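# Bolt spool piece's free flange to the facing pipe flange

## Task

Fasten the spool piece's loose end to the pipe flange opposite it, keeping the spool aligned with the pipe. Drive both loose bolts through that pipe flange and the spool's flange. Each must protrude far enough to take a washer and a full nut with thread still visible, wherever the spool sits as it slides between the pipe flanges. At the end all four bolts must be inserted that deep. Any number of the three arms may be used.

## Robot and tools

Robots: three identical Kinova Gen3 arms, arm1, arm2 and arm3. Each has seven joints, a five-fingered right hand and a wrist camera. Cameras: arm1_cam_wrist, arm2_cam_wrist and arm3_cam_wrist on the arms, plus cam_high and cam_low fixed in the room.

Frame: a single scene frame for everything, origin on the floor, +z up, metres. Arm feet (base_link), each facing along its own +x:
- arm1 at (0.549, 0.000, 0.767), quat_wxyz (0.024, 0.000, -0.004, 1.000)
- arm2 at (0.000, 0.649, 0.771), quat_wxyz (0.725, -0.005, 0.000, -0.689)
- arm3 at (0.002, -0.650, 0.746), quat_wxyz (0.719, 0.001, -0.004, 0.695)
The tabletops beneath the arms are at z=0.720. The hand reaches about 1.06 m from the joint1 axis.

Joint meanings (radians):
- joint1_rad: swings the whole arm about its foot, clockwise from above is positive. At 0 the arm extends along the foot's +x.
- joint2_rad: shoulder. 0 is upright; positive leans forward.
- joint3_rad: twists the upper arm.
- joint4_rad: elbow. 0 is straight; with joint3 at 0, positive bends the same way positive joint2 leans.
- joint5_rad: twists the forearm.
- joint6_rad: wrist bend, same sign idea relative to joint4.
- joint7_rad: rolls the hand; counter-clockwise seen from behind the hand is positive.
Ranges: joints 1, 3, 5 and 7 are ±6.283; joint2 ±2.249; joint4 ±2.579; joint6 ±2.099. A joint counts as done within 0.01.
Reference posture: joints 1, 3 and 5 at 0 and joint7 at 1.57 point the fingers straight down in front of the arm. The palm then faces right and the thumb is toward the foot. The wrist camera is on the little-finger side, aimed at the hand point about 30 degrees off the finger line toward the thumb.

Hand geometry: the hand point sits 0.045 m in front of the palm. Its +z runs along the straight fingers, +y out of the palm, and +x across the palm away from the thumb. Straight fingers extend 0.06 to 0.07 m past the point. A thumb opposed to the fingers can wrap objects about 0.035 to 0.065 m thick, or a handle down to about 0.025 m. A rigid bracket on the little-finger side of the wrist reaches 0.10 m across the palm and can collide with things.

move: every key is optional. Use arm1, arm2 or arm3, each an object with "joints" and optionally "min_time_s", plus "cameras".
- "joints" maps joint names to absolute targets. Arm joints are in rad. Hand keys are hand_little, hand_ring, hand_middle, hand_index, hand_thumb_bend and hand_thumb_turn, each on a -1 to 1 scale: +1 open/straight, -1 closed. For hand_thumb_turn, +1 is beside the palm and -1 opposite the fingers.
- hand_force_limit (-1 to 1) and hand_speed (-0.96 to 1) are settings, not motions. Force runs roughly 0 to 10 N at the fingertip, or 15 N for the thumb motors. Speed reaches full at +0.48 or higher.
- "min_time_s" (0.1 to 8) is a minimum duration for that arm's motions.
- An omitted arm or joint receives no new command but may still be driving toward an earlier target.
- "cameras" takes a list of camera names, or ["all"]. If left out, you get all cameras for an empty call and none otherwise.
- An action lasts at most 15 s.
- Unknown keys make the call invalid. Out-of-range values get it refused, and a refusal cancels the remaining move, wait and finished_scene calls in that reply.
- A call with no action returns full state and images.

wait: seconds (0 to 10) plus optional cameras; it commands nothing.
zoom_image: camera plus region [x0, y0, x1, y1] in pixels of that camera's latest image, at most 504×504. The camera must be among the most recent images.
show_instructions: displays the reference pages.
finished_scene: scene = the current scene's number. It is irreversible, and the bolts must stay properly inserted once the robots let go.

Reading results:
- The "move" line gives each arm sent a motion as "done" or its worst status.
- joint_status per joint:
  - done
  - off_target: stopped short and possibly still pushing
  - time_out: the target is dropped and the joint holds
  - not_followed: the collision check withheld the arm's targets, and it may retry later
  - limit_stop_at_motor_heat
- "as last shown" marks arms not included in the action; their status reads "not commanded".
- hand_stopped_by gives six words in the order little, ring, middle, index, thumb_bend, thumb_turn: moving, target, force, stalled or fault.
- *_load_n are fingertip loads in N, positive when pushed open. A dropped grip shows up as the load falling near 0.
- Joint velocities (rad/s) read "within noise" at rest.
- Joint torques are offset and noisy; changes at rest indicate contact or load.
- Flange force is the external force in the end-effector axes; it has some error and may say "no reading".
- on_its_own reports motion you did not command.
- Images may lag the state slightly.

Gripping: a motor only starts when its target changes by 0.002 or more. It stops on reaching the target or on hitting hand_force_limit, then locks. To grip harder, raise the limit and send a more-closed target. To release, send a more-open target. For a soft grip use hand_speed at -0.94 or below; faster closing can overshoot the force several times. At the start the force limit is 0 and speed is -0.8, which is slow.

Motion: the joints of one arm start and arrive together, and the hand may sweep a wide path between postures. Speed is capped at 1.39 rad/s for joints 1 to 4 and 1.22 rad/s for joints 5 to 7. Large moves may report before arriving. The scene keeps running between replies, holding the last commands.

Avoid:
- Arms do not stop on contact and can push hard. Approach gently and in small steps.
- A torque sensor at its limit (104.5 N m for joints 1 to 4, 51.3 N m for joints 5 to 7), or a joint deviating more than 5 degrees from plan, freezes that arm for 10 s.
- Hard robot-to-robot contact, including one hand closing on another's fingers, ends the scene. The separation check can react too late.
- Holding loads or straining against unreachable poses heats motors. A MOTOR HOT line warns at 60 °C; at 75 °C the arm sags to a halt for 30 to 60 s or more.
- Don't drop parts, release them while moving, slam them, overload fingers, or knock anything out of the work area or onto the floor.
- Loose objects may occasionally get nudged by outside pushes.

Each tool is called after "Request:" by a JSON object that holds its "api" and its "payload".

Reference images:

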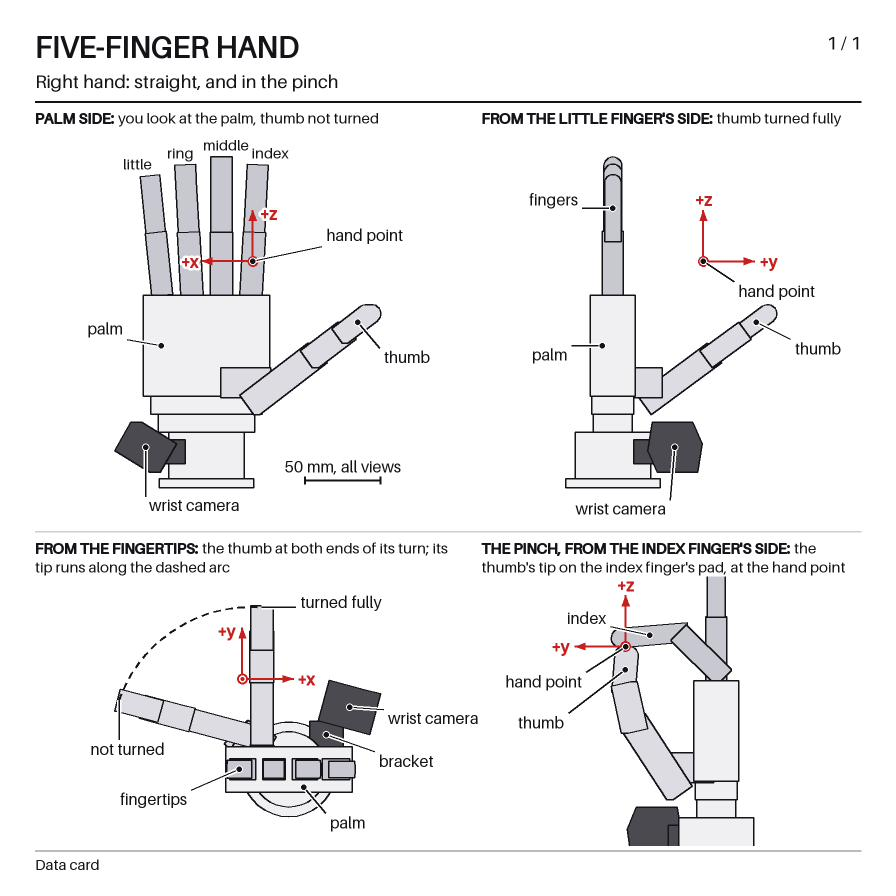

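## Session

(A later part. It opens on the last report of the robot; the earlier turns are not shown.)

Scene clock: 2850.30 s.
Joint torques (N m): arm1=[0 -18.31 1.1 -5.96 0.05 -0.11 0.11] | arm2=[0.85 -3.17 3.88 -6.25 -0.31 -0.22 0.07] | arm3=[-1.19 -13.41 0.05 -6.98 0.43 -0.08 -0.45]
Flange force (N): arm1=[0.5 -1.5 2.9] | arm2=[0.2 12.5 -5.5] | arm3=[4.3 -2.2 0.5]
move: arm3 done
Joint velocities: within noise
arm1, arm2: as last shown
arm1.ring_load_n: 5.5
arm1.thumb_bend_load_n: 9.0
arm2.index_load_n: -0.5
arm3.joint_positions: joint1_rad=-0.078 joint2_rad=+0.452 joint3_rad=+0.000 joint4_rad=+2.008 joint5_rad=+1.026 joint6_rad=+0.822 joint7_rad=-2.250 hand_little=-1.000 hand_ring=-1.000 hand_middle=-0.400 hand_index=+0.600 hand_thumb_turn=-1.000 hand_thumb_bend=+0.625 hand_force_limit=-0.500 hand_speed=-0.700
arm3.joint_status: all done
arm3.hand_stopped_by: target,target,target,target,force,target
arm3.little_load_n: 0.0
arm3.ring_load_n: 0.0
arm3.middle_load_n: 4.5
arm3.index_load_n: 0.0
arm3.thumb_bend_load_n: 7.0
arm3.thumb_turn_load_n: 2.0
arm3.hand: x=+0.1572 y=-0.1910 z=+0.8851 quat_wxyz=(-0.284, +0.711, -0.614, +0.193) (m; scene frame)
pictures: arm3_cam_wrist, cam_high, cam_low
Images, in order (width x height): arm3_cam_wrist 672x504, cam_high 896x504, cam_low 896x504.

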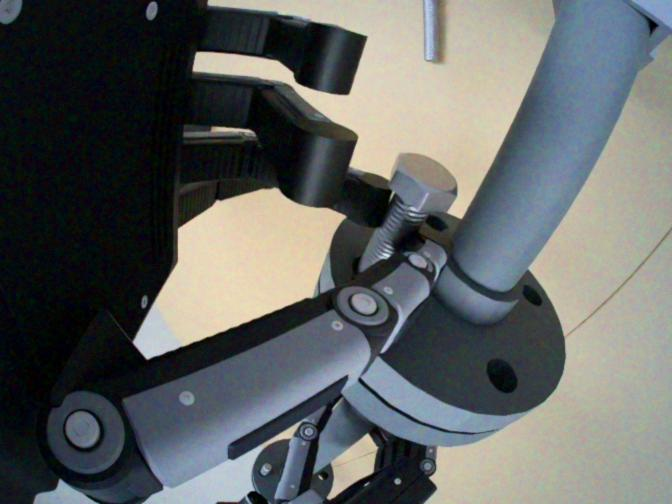

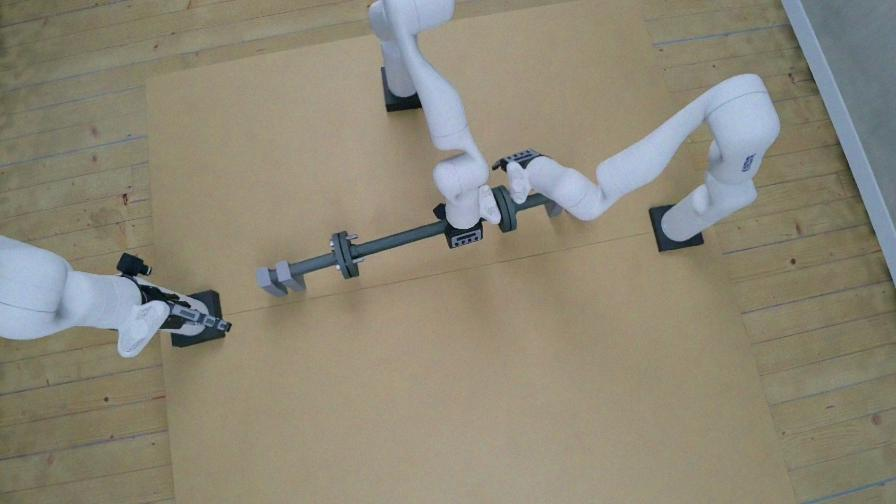

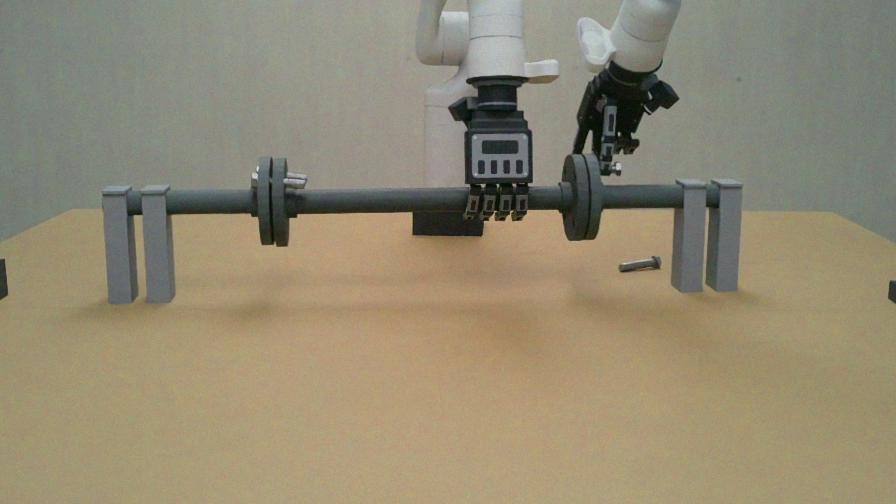

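Request:
{"api": "move", "payload": {"arm3": {"joints": {"joint1_rad": -0.0767, "joint2_rad": 0.4607, "joint3_rad": 0, "joint4_rad": 1.9922, "joint5_rad": 1.0212, "joint6_rad": 0.8247, "joint7_rad": -2.2393}, "min_time_s": 3}, "cameras": ["cam_high", "cam_low", "arm3_cam_wrist"]}}

Request:
{"api": "zoom_image", "payload": {"camera": "cam_low", "region": [540, 130, 660, 250]}}

Request:
{"api": "zoom_image", "payload": {"camera": "arm3_cam_wrist", "region": [310, 140, 470, 320]}}

Scene clock: 2889.37 s.
Joint torques (N m): arm1=[-0.11 -18.51 0.97 -5.98 0.05 -0.09 0.09] | arm2=[0.71 -3.09 3.88 -6.26 -0.3 -0.23 0.09] | arm3=[-1.06 -13.67 0.27 -7.04 0.48 0.02 -0.48]
Flange force (N): arm1=[0.8 -1.6 3.4] | arm2=[0.4 12.4 -5.4] | arm3=[4.2 -1.9 0.4]
move: arm3 done
Joint velocities: within noise
arm1, arm2: as last shown
arm1.little_load_n: 3.5
arm2.index_load_n: 0.0
arm3.joint_positions: joint1_rad=-0.077 joint2_rad=+0.461 joint3_rad=+0.000 joint4_rad=+1.992 joint5_rad=+1.021 joint6_rad=+0.825 joint7_rad=-2.239 hand_little=-1.000 hand_ring=-1.000 hand_middle=-0.400 hand_index=+0.600 hand_thumb_turn=-1.000 hand_thumb_bend=+0.625 hand_force_limit=-0.500 hand_speed=-0.700
arm3.joint_status: all done
arm3.hand_stopped_by: target,target,target,target,force,target
arm3.little_load_n: 0.0
arm3.ring_load_n: 0.0
arm3.middle_load_n: 4.0
arm3.index_load_n: 0.0
arm3.thumb_bend_load_n: 7.0
arm3.thumb_turn_load_n: 1.0
arm3.hand: x=+0.1576 y=-0.1862 z=+0.8851 quat_wxyz=(-0.284, +0.711, -0.614, +0.193) (m; scene frame)
pictures: arm3_cam_wrist, cam_high, cam_low
Images, in order (width x height): arm3_cam_wrist 672x504, cam_high 896x504, cam_low 896x504.

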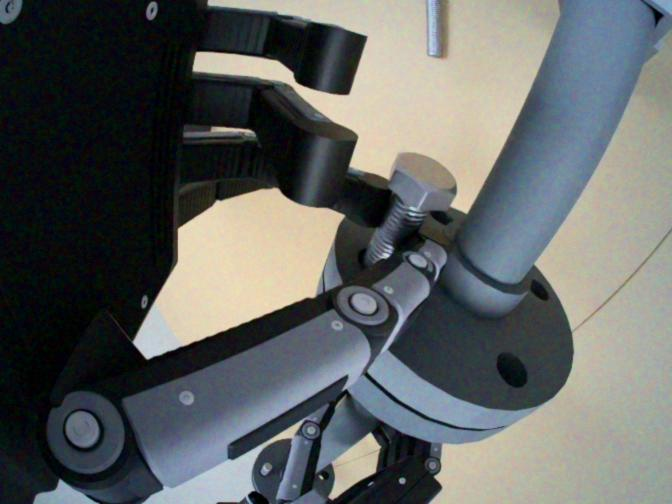

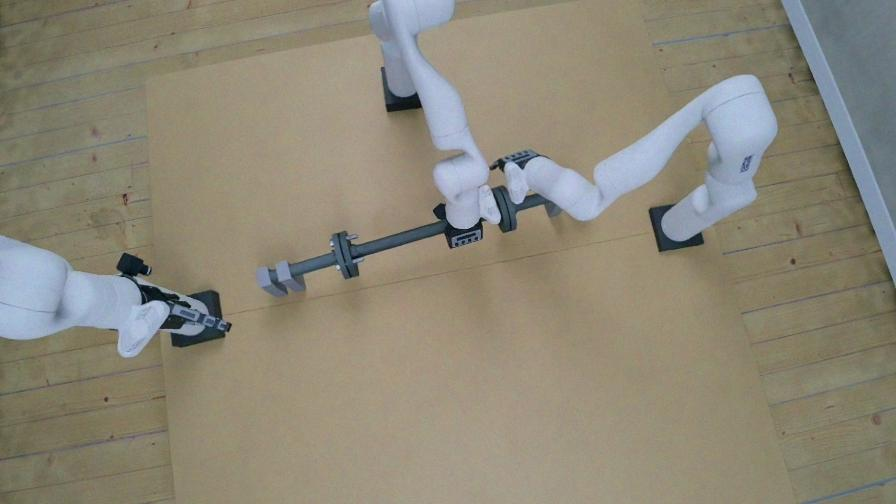

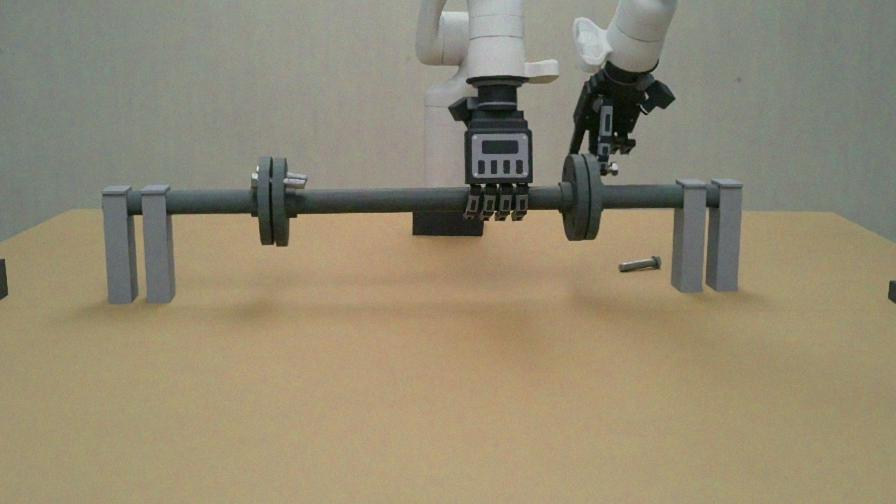

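Scaled by 4.200 from the camera's 896x504 image, which has a finer 1280x720 frame.

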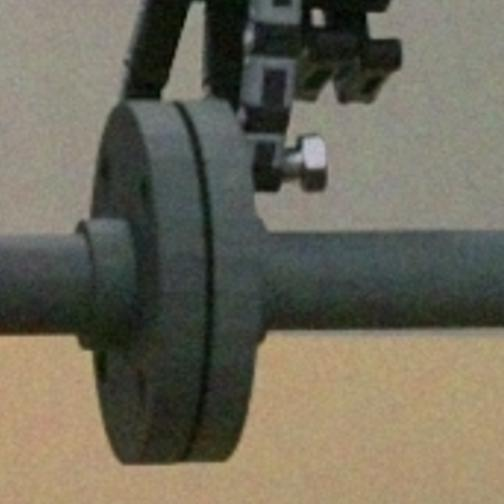

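Scaled by 2.800 from the camera's 672x504 image, which has a finer 960x720 frame.

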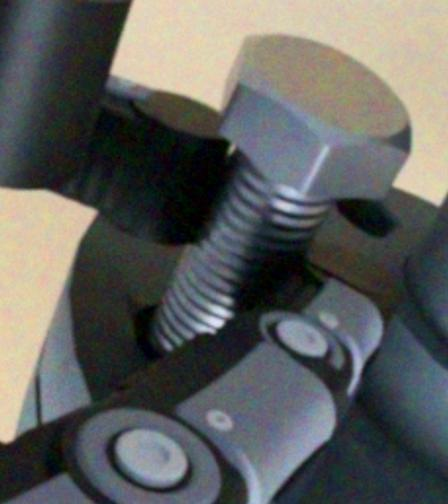

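Request:
{"api": "move", "payload": {"arm3": {"joints": {"hand_thumb_bend": 0.85, "hand_middle": 0.6, "hand_speed": -0.7}}, "cameras": ["cam_low", "arm3_cam_wrist"]}}

Request:
{"api": "zoom_image", "payload": {"camera": "cam_low", "region": [540, 130, 660, 250]}}

Scene clock: 3074.27 s.
Joint torques (N m): arm1=[-0.03 -18.14 0.98 -5.84 0.13 -0.14 0.12] | arm2=[0.72 -3.1 3.9 -6.27 -0.28 -0.23 0.06] | arm3=[-0.26 -13.24 1 -6.32 0.5 0.49 -0.34]
Flange force (N): arm1=[0.5 -1.7 2.5] | arm2=[0.4 12.4 -5.4] | arm3=[3.0 -1.1 -0.8]
move: arm3 done
Joint velocities: within noise
arm1, arm2: as last shown
arm1.little_load_n: 4.0
arm1.middle_load_n: 2.5
arm1.thumb_bend_load_n: 8.0
arm1.thumb_turn_load_n: 0.0
arm3.joint_positions: joint1_rad=-0.077 joint2_rad=+0.461 joint3_rad=+0.000 joint4_rad=+1.992 joint5_rad=+1.021 joint6_rad=+0.825 joint7_rad=-2.239 hand_little=-1.000 hand_ring=-1.000 hand_middle=+0.600 hand_index=+0.600 hand_thumb_turn=-1.000 hand_thumb_bend=+0.850 hand_force_limit=-0.500 hand_speed=-0.700
arm3.joint_status: all done
arm3.hand_stopped_by: target,target,target,target,target,target
arm3.little_load_n: 0.0
arm3.ring_load_n: 0.0
arm3.middle_load_n: 0.0
arm3.index_load_n: 0.0
arm3.thumb_bend_load_n: 0.0
arm3.thumb_turn_load_n: 0.0
arm3.hand: x=+0.1576 y=-0.1862 z=+0.8851 quat_wxyz=(-0.284, +0.711, -0.614, +0.193) (m; scene frame)
pictures: arm3_cam_wrist, cam_low
Images, in order (width x height): arm3_cam_wrist 672x504, cam_low 896x504.

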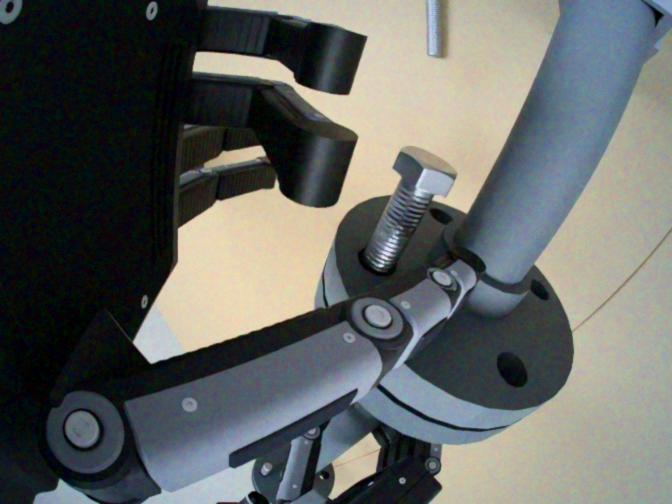

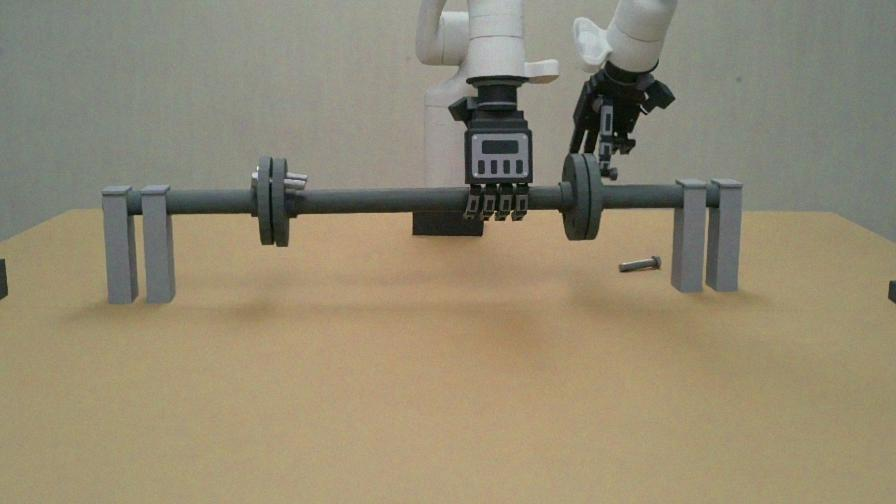

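Scaled by 4.200 from the camera's 896x504 image, which has a finer 1280x720 frame.

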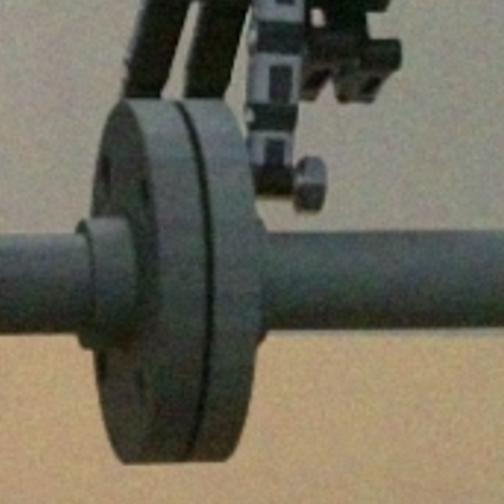

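Request:
{"api": "move", "payload": {"arm3": {"joints": {"joint1_rad": -0.2478, "joint2_rad": 0.2878, "joint3_rad": 0, "joint4_rad": 1.9426, "joint5_rad": 0.8255, "joint6_rad": 1.0575, "joint7_rad": -2.1116}, "min_time_s": 3}, "cameras": ["cam_low"]}}

Request:
{"api": "zoom_image", "payload": {"camera": "cam_low", "region": [540, 130, 660, 250]}}

Request:
{"api": "move", "payload": {"arm3": {"joints": {"joint1_rad": 0.0227, "joint2_rad": 0.177, "joint3_rad": 0, "joint4_rad": 1.8603, "joint5_rad": 0.2884, "joint6_rad": 1.0861, "joint7_rad": -1.5409, "hand_index": 1, "hand_middle": 1}}, "cameras": ["cam_high", "cam_low", "arm3_cam_wrist"]}}

Scene clock: 3093.00 s.
Joint torques (N m): arm1=[-0.06 -18.06 1.05 -5.82 0.14 -0.07 0.1] | arm2=[0.75 -3.1 3.89 -6.3 -0.29 -0.25 0.07] | arm3=[-0.19 -11.13 0.81 -7.28 0.86 0.31 -0.4]
Flange force (N): arm1=[0.7 -1.6 2.5] | arm2=[0.5 12.3 -5.3] | arm3=[3.0 -1.2 -0.4]
move: arm3 done
Joint velocities: within noise
arm1: as last shown
arm1.middle_load_n: 2.0
arm1.thumb_turn_load_n: -0.5
arm2.joint_positions: joint1_rad=+0.616 joint2_rad=-0.270 joint3_rad=-0.068 joint4_rad=+1.571 joint5_rad=-0.119 joint6_rad=+1.827 joint7_rad=-1.961 hand_little=+1.000 hand_ring=+1.000 hand_middle=+1.000 hand_index=+1.000 hand_thumb_turn=+1.000 hand_thumb_bend=+1.000 hand_force_limit=+0.000 hand_speed=-0.800
arm2.joint_status: not commanded
arm2.hand_stopped_by: target,target,target,target,target,target
arm2.little_load_n: 0.0
arm2.ring_load_n: 0.0
arm2.middle_load_n: 0.0
arm2.index_load_n: 0.5
arm2.thumb_bend_load_n: 0.0
arm2.thumb_turn_load_n: 0.0
arm2.hand: x=-0.0605 y=+0.4097 z=+1.2323 quat_wxyz=(-0.043, -0.936, -0.349, -0.023) (m; scene frame)
arm3.joint_positions: joint1_rad=-0.248 joint2_rad=+0.288 joint3_rad=+0.000 joint4_rad=+1.943 joint5_rad=+0.826 joint6_rad=+1.057 joint7_rad=-2.112 hand_little=-1.000 hand_ring=-1.000 hand_middle=+0.600 hand_index=+0.600 hand_thumb_turn=-1.000 hand_thumb_bend=+0.850 hand_force_limit=-0.500 hand_speed=-0.700
arm3.joint_status: all done
arm3.hand_stopped_by: target,target,target,target,target,target
arm3.little_load_n: 0.0
arm3.ring_load_n: 0.0
arm3.middle_load_n: 0.0
arm3.index_load_n: 0.0
arm3.thumb_bend_load_n: 0.0
arm3.thumb_turn_load_n: 0.0
arm3.hand: x=+0.0954 y=-0.2099 z=+0.9613 quat_wxyz=(-0.284, +0.711, -0.614, +0.193) (m; scene frame)
pictures: cam_low
Images, in order (width x height): cam_low 896x504.

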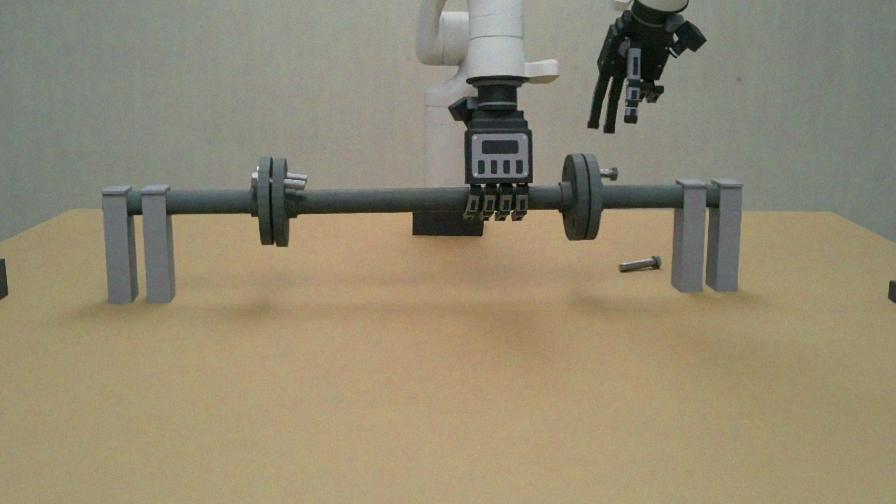

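Scaled by 4.200 from the camera's 896x504 image, which has a finer 1280x720 frame.

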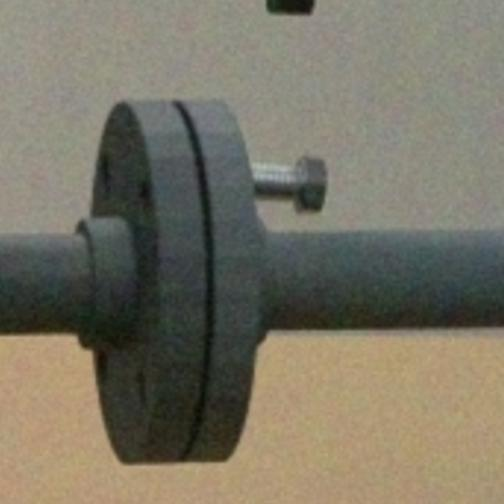

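Scene clock: 3094.37 s.
Joint torques (N m): arm1=[-0.1 -18.16 1.06 -5.84 0.06 -0.07 0.06] | arm2=[0.76 -3.12 3.9 -6.29 -0.3 -0.23 0.04] | arm3=[-0.25 -9.98 0.33 -8.18 0.09 -0.34 -0.36]
Flange force (N): arm1=[0.9 -1.7 2.7] | arm2=[0.3 12.3 -5.3] | arm3=[3.4 -0.3 0.3]
move: arm3 done
Joint velocities: within noise
arm1, arm2: as last shown
arm2.index_load_n: 0.0
arm3.joint_positions: joint1_rad=+0.023 joint2_rad=+0.177 joint3_rad=+0.000 joint4_rad=+1.860 joint5_rad=+0.288 joint6_rad=+1.086 joint7_rad=-1.541 hand_little=-1.000 hand_ring=-1.000 hand_middle=+1.000 hand_index=+1.000 hand_thumb_turn=-1.000 hand_thumb_bend=+0.850 hand_force_limit=-0.500 hand_speed=-0.700
arm3.joint_status: all done
arm3.hand_stopped_by: target,target,target,target,target,target
arm3.little_load_n: 0.0
arm3.ring_load_n: 0.0
arm3.middle_load_n: 0.0
arm3.index_load_n: 0.0
arm3.thumb_bend_load_n: 0.0
arm3.thumb_turn_load_n: 0.0
arm3.hand: x=+0.0662 y=-0.2677 z=+0.9792 quat_wxyz=(-0.097, +0.737, -0.663, +0.087) (m; scene frame)
pictures: arm3_cam_wrist, cam_high, cam_low
Images, in order (width x height): arm3_cam_wrist 672x504, cam_high 896x504, cam_low 896x504.

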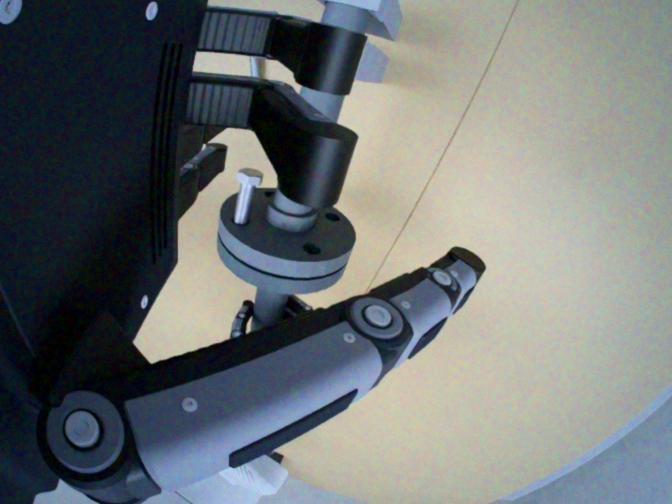

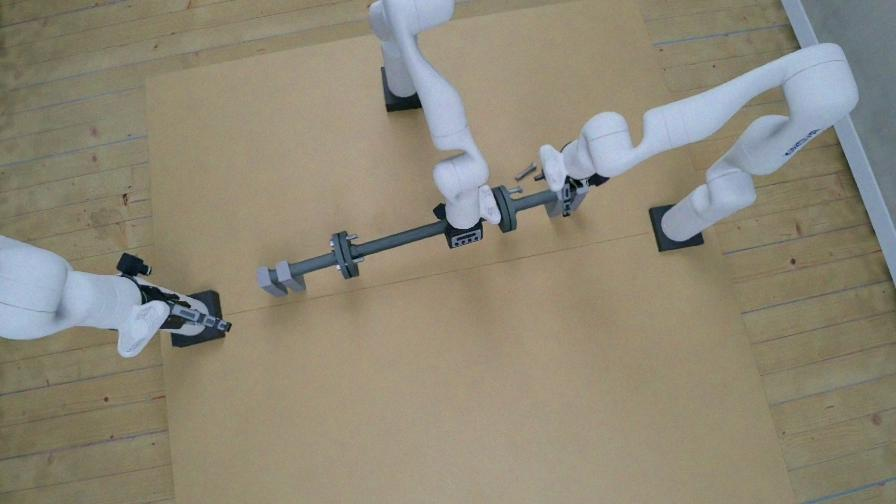

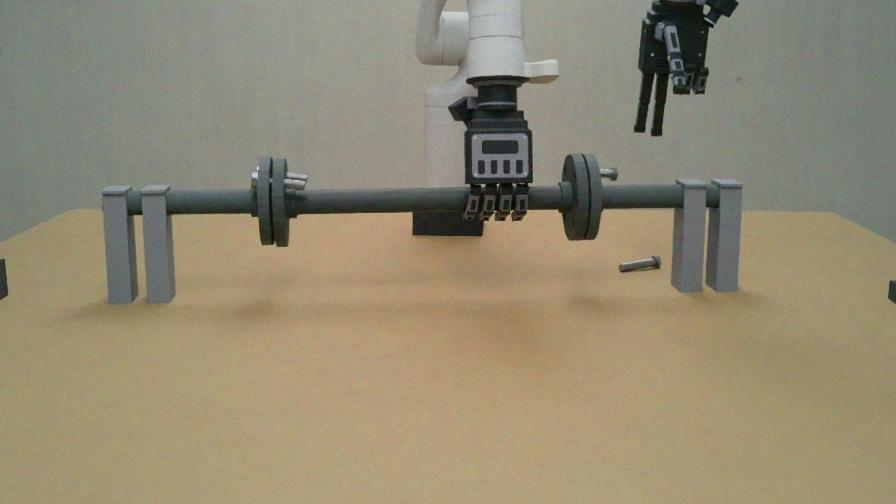

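Request:
{"api": "zoom_image", "payload": {"camera": "cam_low", "region": [560, 80, 700, 220]}}

Request:
{"api": "zoom_image", "payload": {"camera": "cam_high", "region": [480, 150, 600, 240]}}

Scaled by 3.600 from the camera's 896x504 image, which has a finer 1280x720 frame.

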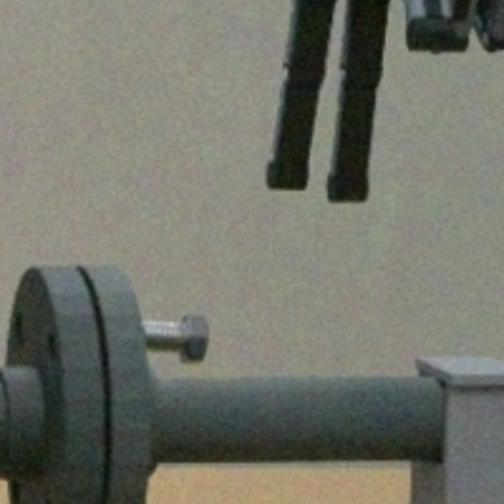

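Scaled by 4.200 from the camera's 896x504 image, which has a finer 1280x720 frame.

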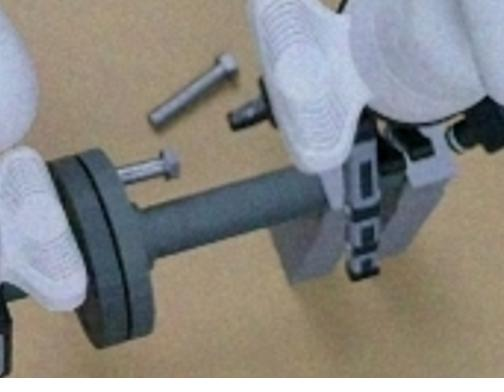

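Request:
{"api": "move", "payload": {"arm3": {"joints": {"joint1_rad": 0.0272, "joint2_rad": 0.2909, "joint3_rad": 0, "joint4_rad": 1.9626, "joint5_rad": 0.3327, "joint6_rad": 0.8788, "joint7_rad": -1.6158}, "min_time_s": 3}, "cameras": ["cam_low", "arm3_cam_wrist"]}}

Request:
{"api": "zoom_image", "payload": {"camera": "cam_low", "region": [560, 80, 700, 220]}}

Scene clock: 3137.67 s.
Joint torques (N m): arm1=[-0.13 -18.13 0.99 -5.88 0.09 -0.09 0.09] | arm2=[0.78 -3.14 3.87 -6.29 -0.29 -0.27 0.05] | arm3=[-0.23 -11.05 0.46 -7.24 0.03 -0.27 -0.32]
Flange force (N): arm1=[0.8 -1.5 2.6] | arm2=[0.3 12.3 -5.5] | arm3=[3.5 -0.5 -0.5]
move: arm3 done
Joint velocities: within noise
arm1, arm2: as last shown
arm1.thumb_turn_load_n: 0.0
arm3.joint_positions: joint1_rad=+0.027 joint2_rad=+0.291 joint3_rad=+0.000 joint4_rad=+1.963 joint5_rad=+0.333 joint6_rad=+0.879 joint7_rad=-1.616 hand_little=-1.000 hand_ring=-1.000 hand_middle=+1.000 hand_index=+1.000 hand_thumb_turn=-1.000 hand_thumb_bend=+0.850 hand_force_limit=-0.500 hand_speed=-0.700
arm3.joint_status: all done
arm3.hand_stopped_by: target,target,target,target,target,target
arm3.little_load_n: 0.0
arm3.ring_load_n: 0.0
arm3.middle_load_n: 0.0
arm3.index_load_n: 0.0
arm3.thumb_bend_load_n: -0.5
arm3.thumb_turn_load_n: 0.0
arm3.hand: x=+0.0687 y=-0.2576 z=+0.9113 quat_wxyz=(-0.097, +0.737, -0.663, +0.087) (m; scene frame)
pictures: arm3_cam_wrist, cam_low
Images, in order (width x height): arm3_cam_wrist 672x504, cam_low 896x504.

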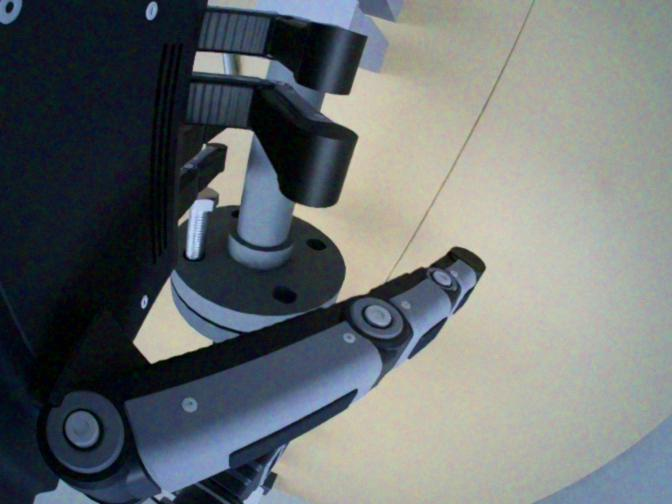

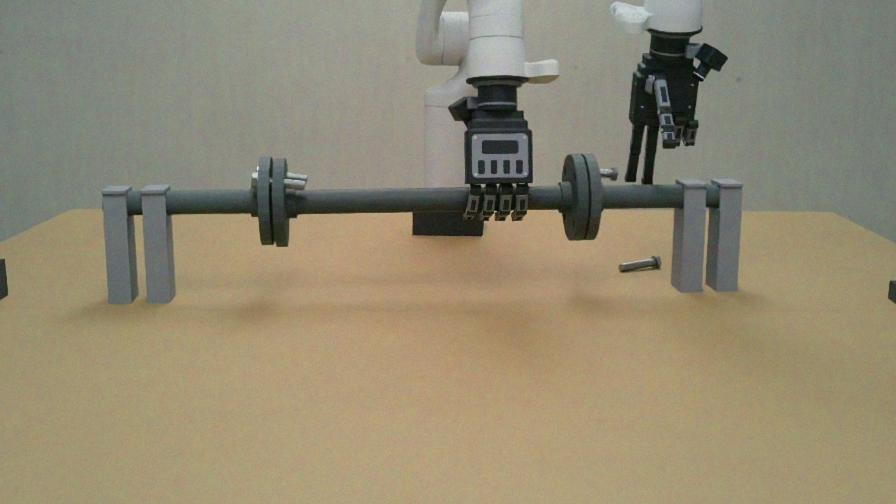

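Scaled by 3.600 from the camera's 896x504 image, which has a finer 1280x720 frame.

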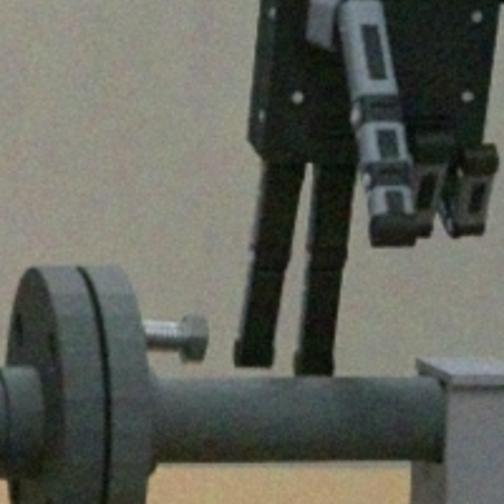

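Request:
{"api": "move", "payload": {"arm3": {"joints": {"joint1_rad": 0.0172, "joint2_rad": 0.3396, "joint3_rad": 0, "joint4_rad": 1.8871, "joint5_rad": 0.3258, "joint6_rad": 0.9067, "joint7_rad": -1.6145}, "min_time_s": 4}, "cameras": ["cam_low", "arm3_cam_wrist", "cam_high"]}}

Request:
{"api": "zoom_image", "payload": {"camera": "cam_low", "region": [540, 130, 660, 250]}}

Request:
{"api": "zoom_image", "payload": {"camera": "cam_high", "region": [480, 150, 600, 240]}}

Scene clock: 3150.53 s.
Joint torques (N m): arm1=[0 -18.29 1 -5.97 0.07 -0.06 0.1] | arm2=[0.83 -3.13 3.89 -6.3 -0.31 -0.25 0.09] | arm3=[-0.24 -12.1 0.49 -7.43 0.01 -0.41 -0.35]
Flange force (N): arm1=[0.5 -1.3 3.0] | arm2=[0.4 12.5 -5.4] | arm3=[3.5 -0.5 -0.6]
move: arm3 done
Joint velocities: within noise
arm1, arm2: as last shown
arm1.thumb_turn_load_n: -0.5
arm3.joint_positions: joint1_rad=+0.017 joint2_rad=+0.340 joint3_rad=+0.000 joint4_rad=+1.887 joint5_rad=+0.326 joint6_rad=+0.907 joint7_rad=-1.615 hand_little=-1.000 hand_ring=-1.000 hand_middle=+1.000 hand_index=+1.000 hand_thumb_turn=-1.000 hand_thumb_bend=+0.850 hand_force_limit=-0.500 hand_speed=-0.700
arm3.joint_status: all done
arm3.hand_stopped_by: target,target,target,target,target,target
arm3.little_load_n: 0.0
arm3.ring_load_n: 0.0
arm3.middle_load_n: -0.5
arm3.index_load_n: 0.0
arm3.thumb_bend_load_n: 0.0
arm3.thumb_turn_load_n: 0.0
arm3.hand: x=+0.0664 y=-0.2325 z=+0.9117 quat_wxyz=(-0.097, +0.737, -0.663, +0.087) (m; scene frame)
pictures: arm3_cam_wrist, cam_high, cam_low
Images, in order (width x height): arm3_cam_wrist 672x504, cam_high 896x504, cam_low 896x504.

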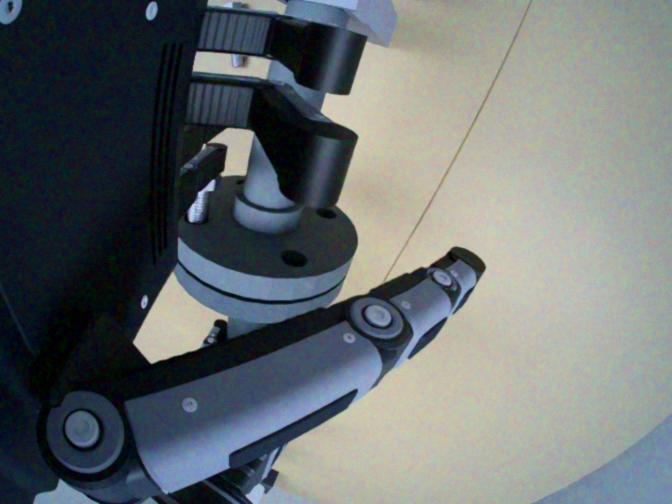

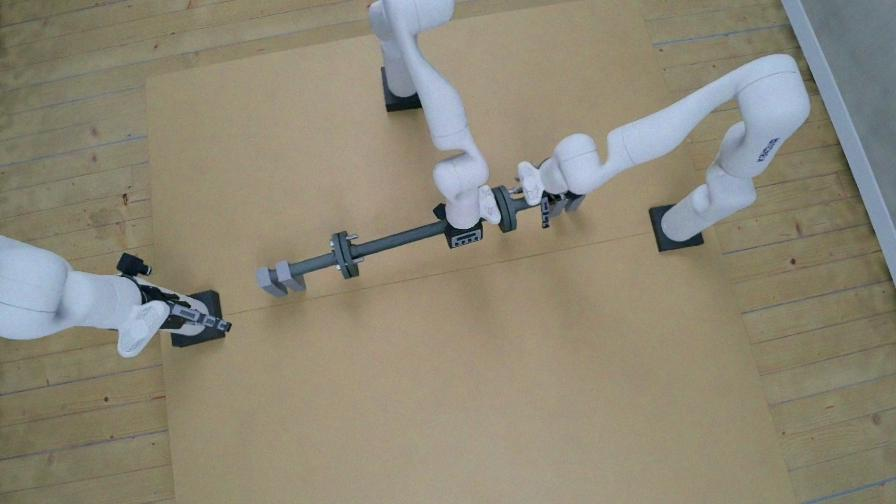

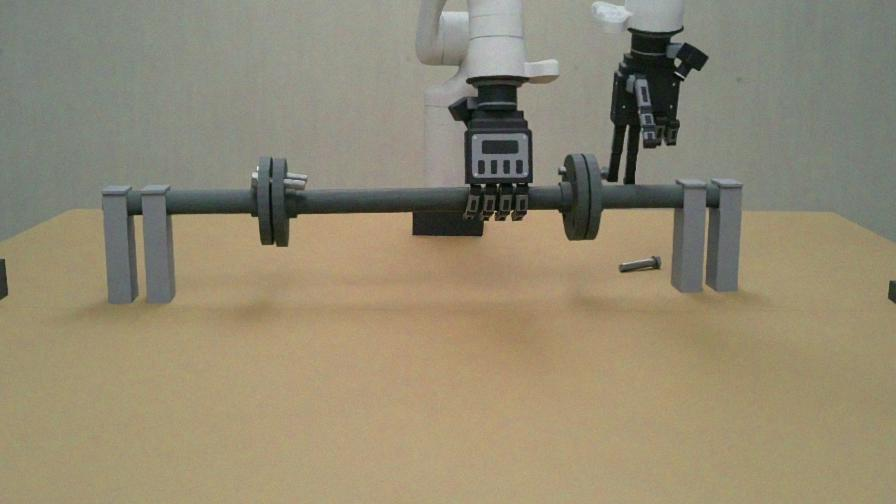

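Scaled by 4.200 from the camera's 896x504 image, which has a finer 1280x720 frame.

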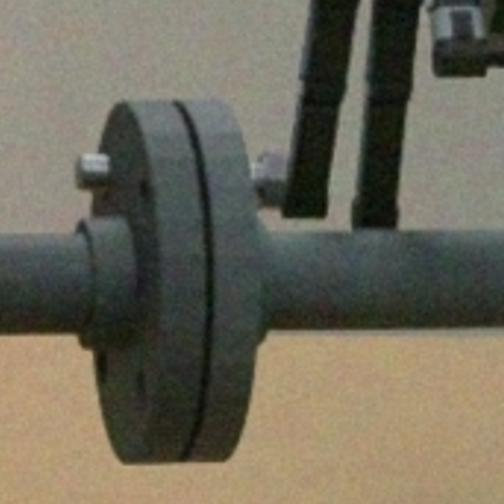

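Scaled by 4.200 from the camera's 896x504 image, which has a finer 1280x720 frame.

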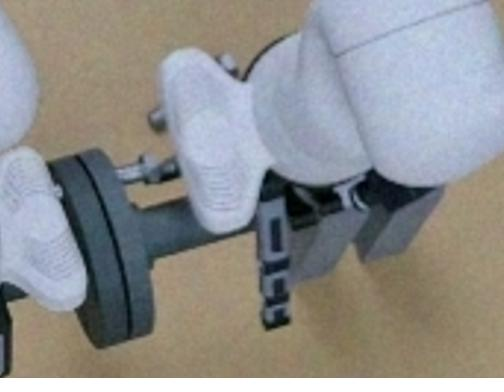

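Request:
{"api": "move", "payload": {"arm3": {"joints": {"joint1_rad": 0.012, "joint2_rad": 0.365, "joint3_rad": 0, "joint4_rad": 1.8478, "joint5_rad": 0.3222, "joint6_rad": 0.9213, "joint7_rad": -1.6138}, "min_time_s": 3}, "cameras": ["cam_low", "arm3_cam_wrist", "cam_high"]}}

Request:
{"api": "zoom_image", "payload": {"camera": "cam_low", "region": [540, 130, 660, 250]}}

Scene clock: 3169.80 s.
Joint torques (N m): arm1=[-0.17 -18.34 0.94 -5.84 0.09 -0.16 0.09] | arm2=[0.74 -3.13 3.88 -6.29 -0.29 -0.27 0.09] | arm3=[-0.27 -12.64 0.52 -7.52 0.01 -0.38 -0.38]
Flange force (N): arm1=[0.9 -2.1 2.9] | arm2=[0.4 12.4 -5.5] | arm3=[3.6 -0.7 -0.4]
move: arm3 done
Joint velocities: within noise
arm1.joint_positions: joint1_rad=-0.224 joint2_rad=+0.612 joint3_rad=+0.000 joint4_rad=+1.752 joint5_rad=+0.009 joint6_rad=+0.603 joint7_rad=-0.083 hand_little=-0.027 hand_ring=-0.026 hand_middle=-0.026 hand_index=-0.009 hand_thumb_turn=-1.000 hand_thumb_bend=+0.347 hand_force_limit=-0.500 hand_speed=-0.800
arm1.joint_status: not commanded
arm1.hand_stopped_by: force,force,force,force,force,target
arm1.little_load_n: 4.0
arm1.ring_load_n: 5.5
arm1.middle_load_n: 2.5
arm1.index_load_n: 0.0
arm1.thumb_bend_load_n: 8.0
arm1.thumb_turn_load_n: 0.0
arm1.hand: x=+0.0961 y=-0.0904 z=+0.8446 quat_wxyz=(-0.058, +0.668, +0.739, -0.065) (m; scene frame)
arm2: as last shown
arm3.joint_positions: joint1_rad=+0.012 joint2_rad=+0.365 joint3_rad=+0.000 joint4_rad=+1.848 joint5_rad=+0.322 joint6_rad=+0.921 joint7_rad=-1.614 hand_little=-1.000 hand_ring=-1.000 hand_middle=+1.000 hand_index=+1.000 hand_thumb_turn=-1.000 hand_thumb_bend=+0.850 hand_force_limit=-0.500 hand_speed=-0.700
arm3.joint_status: all done
arm3.hand_stopped_by: target,target,target,target,target,target
arm3.little_load_n: 0.0
arm3.ring_load_n: 0.0
arm3.middle_load_n: 0.0
arm3.index_load_n: 0.0
arm3.thumb_bend_load_n: 0.0
arm3.thumb_turn_load_n: 0.0
arm3.hand: x=+0.0649 y=-0.2196 z=+0.9116 quat_wxyz=(-0.097, +0.737, -0.663, +0.087) (m; scene frame)
pictures: arm3_cam_wrist, cam_high, cam_low
Images, in order (width x height): arm3_cam_wrist 672x504, cam_high 896x504, cam_low 896x504.

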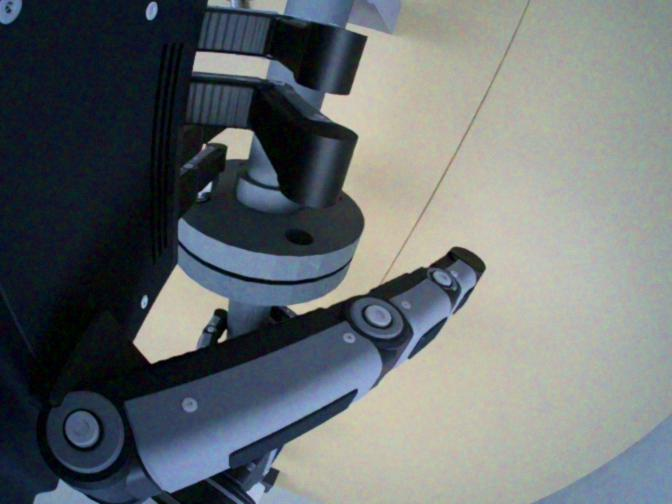

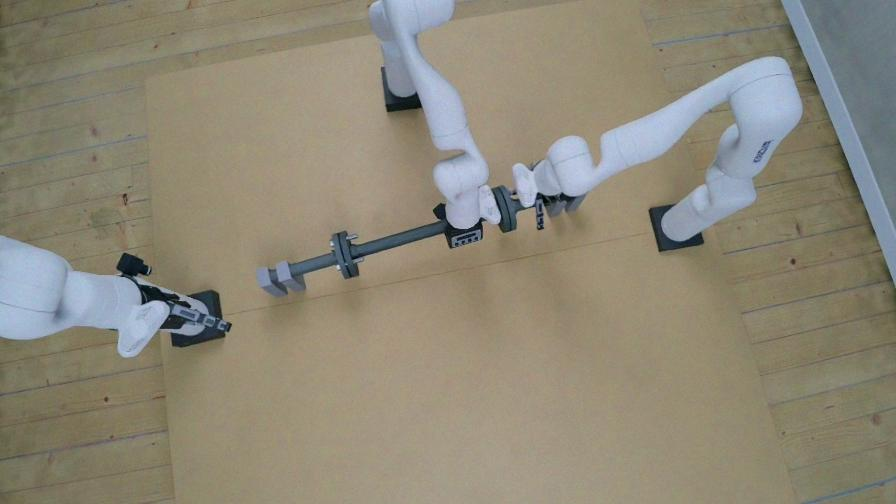

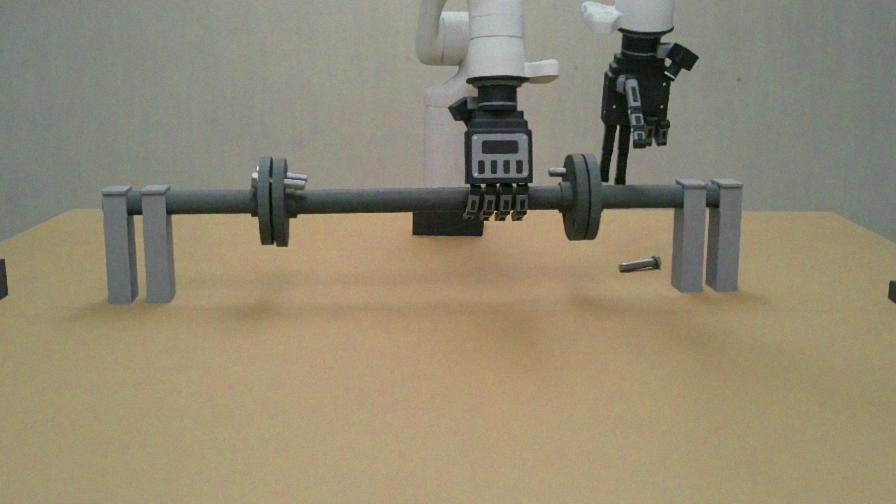

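Scaled by 4.200 from the camera's 896x504 image, which has a finer 1280x720 frame.

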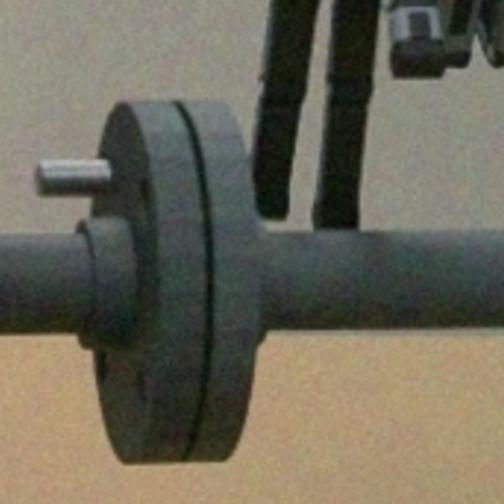

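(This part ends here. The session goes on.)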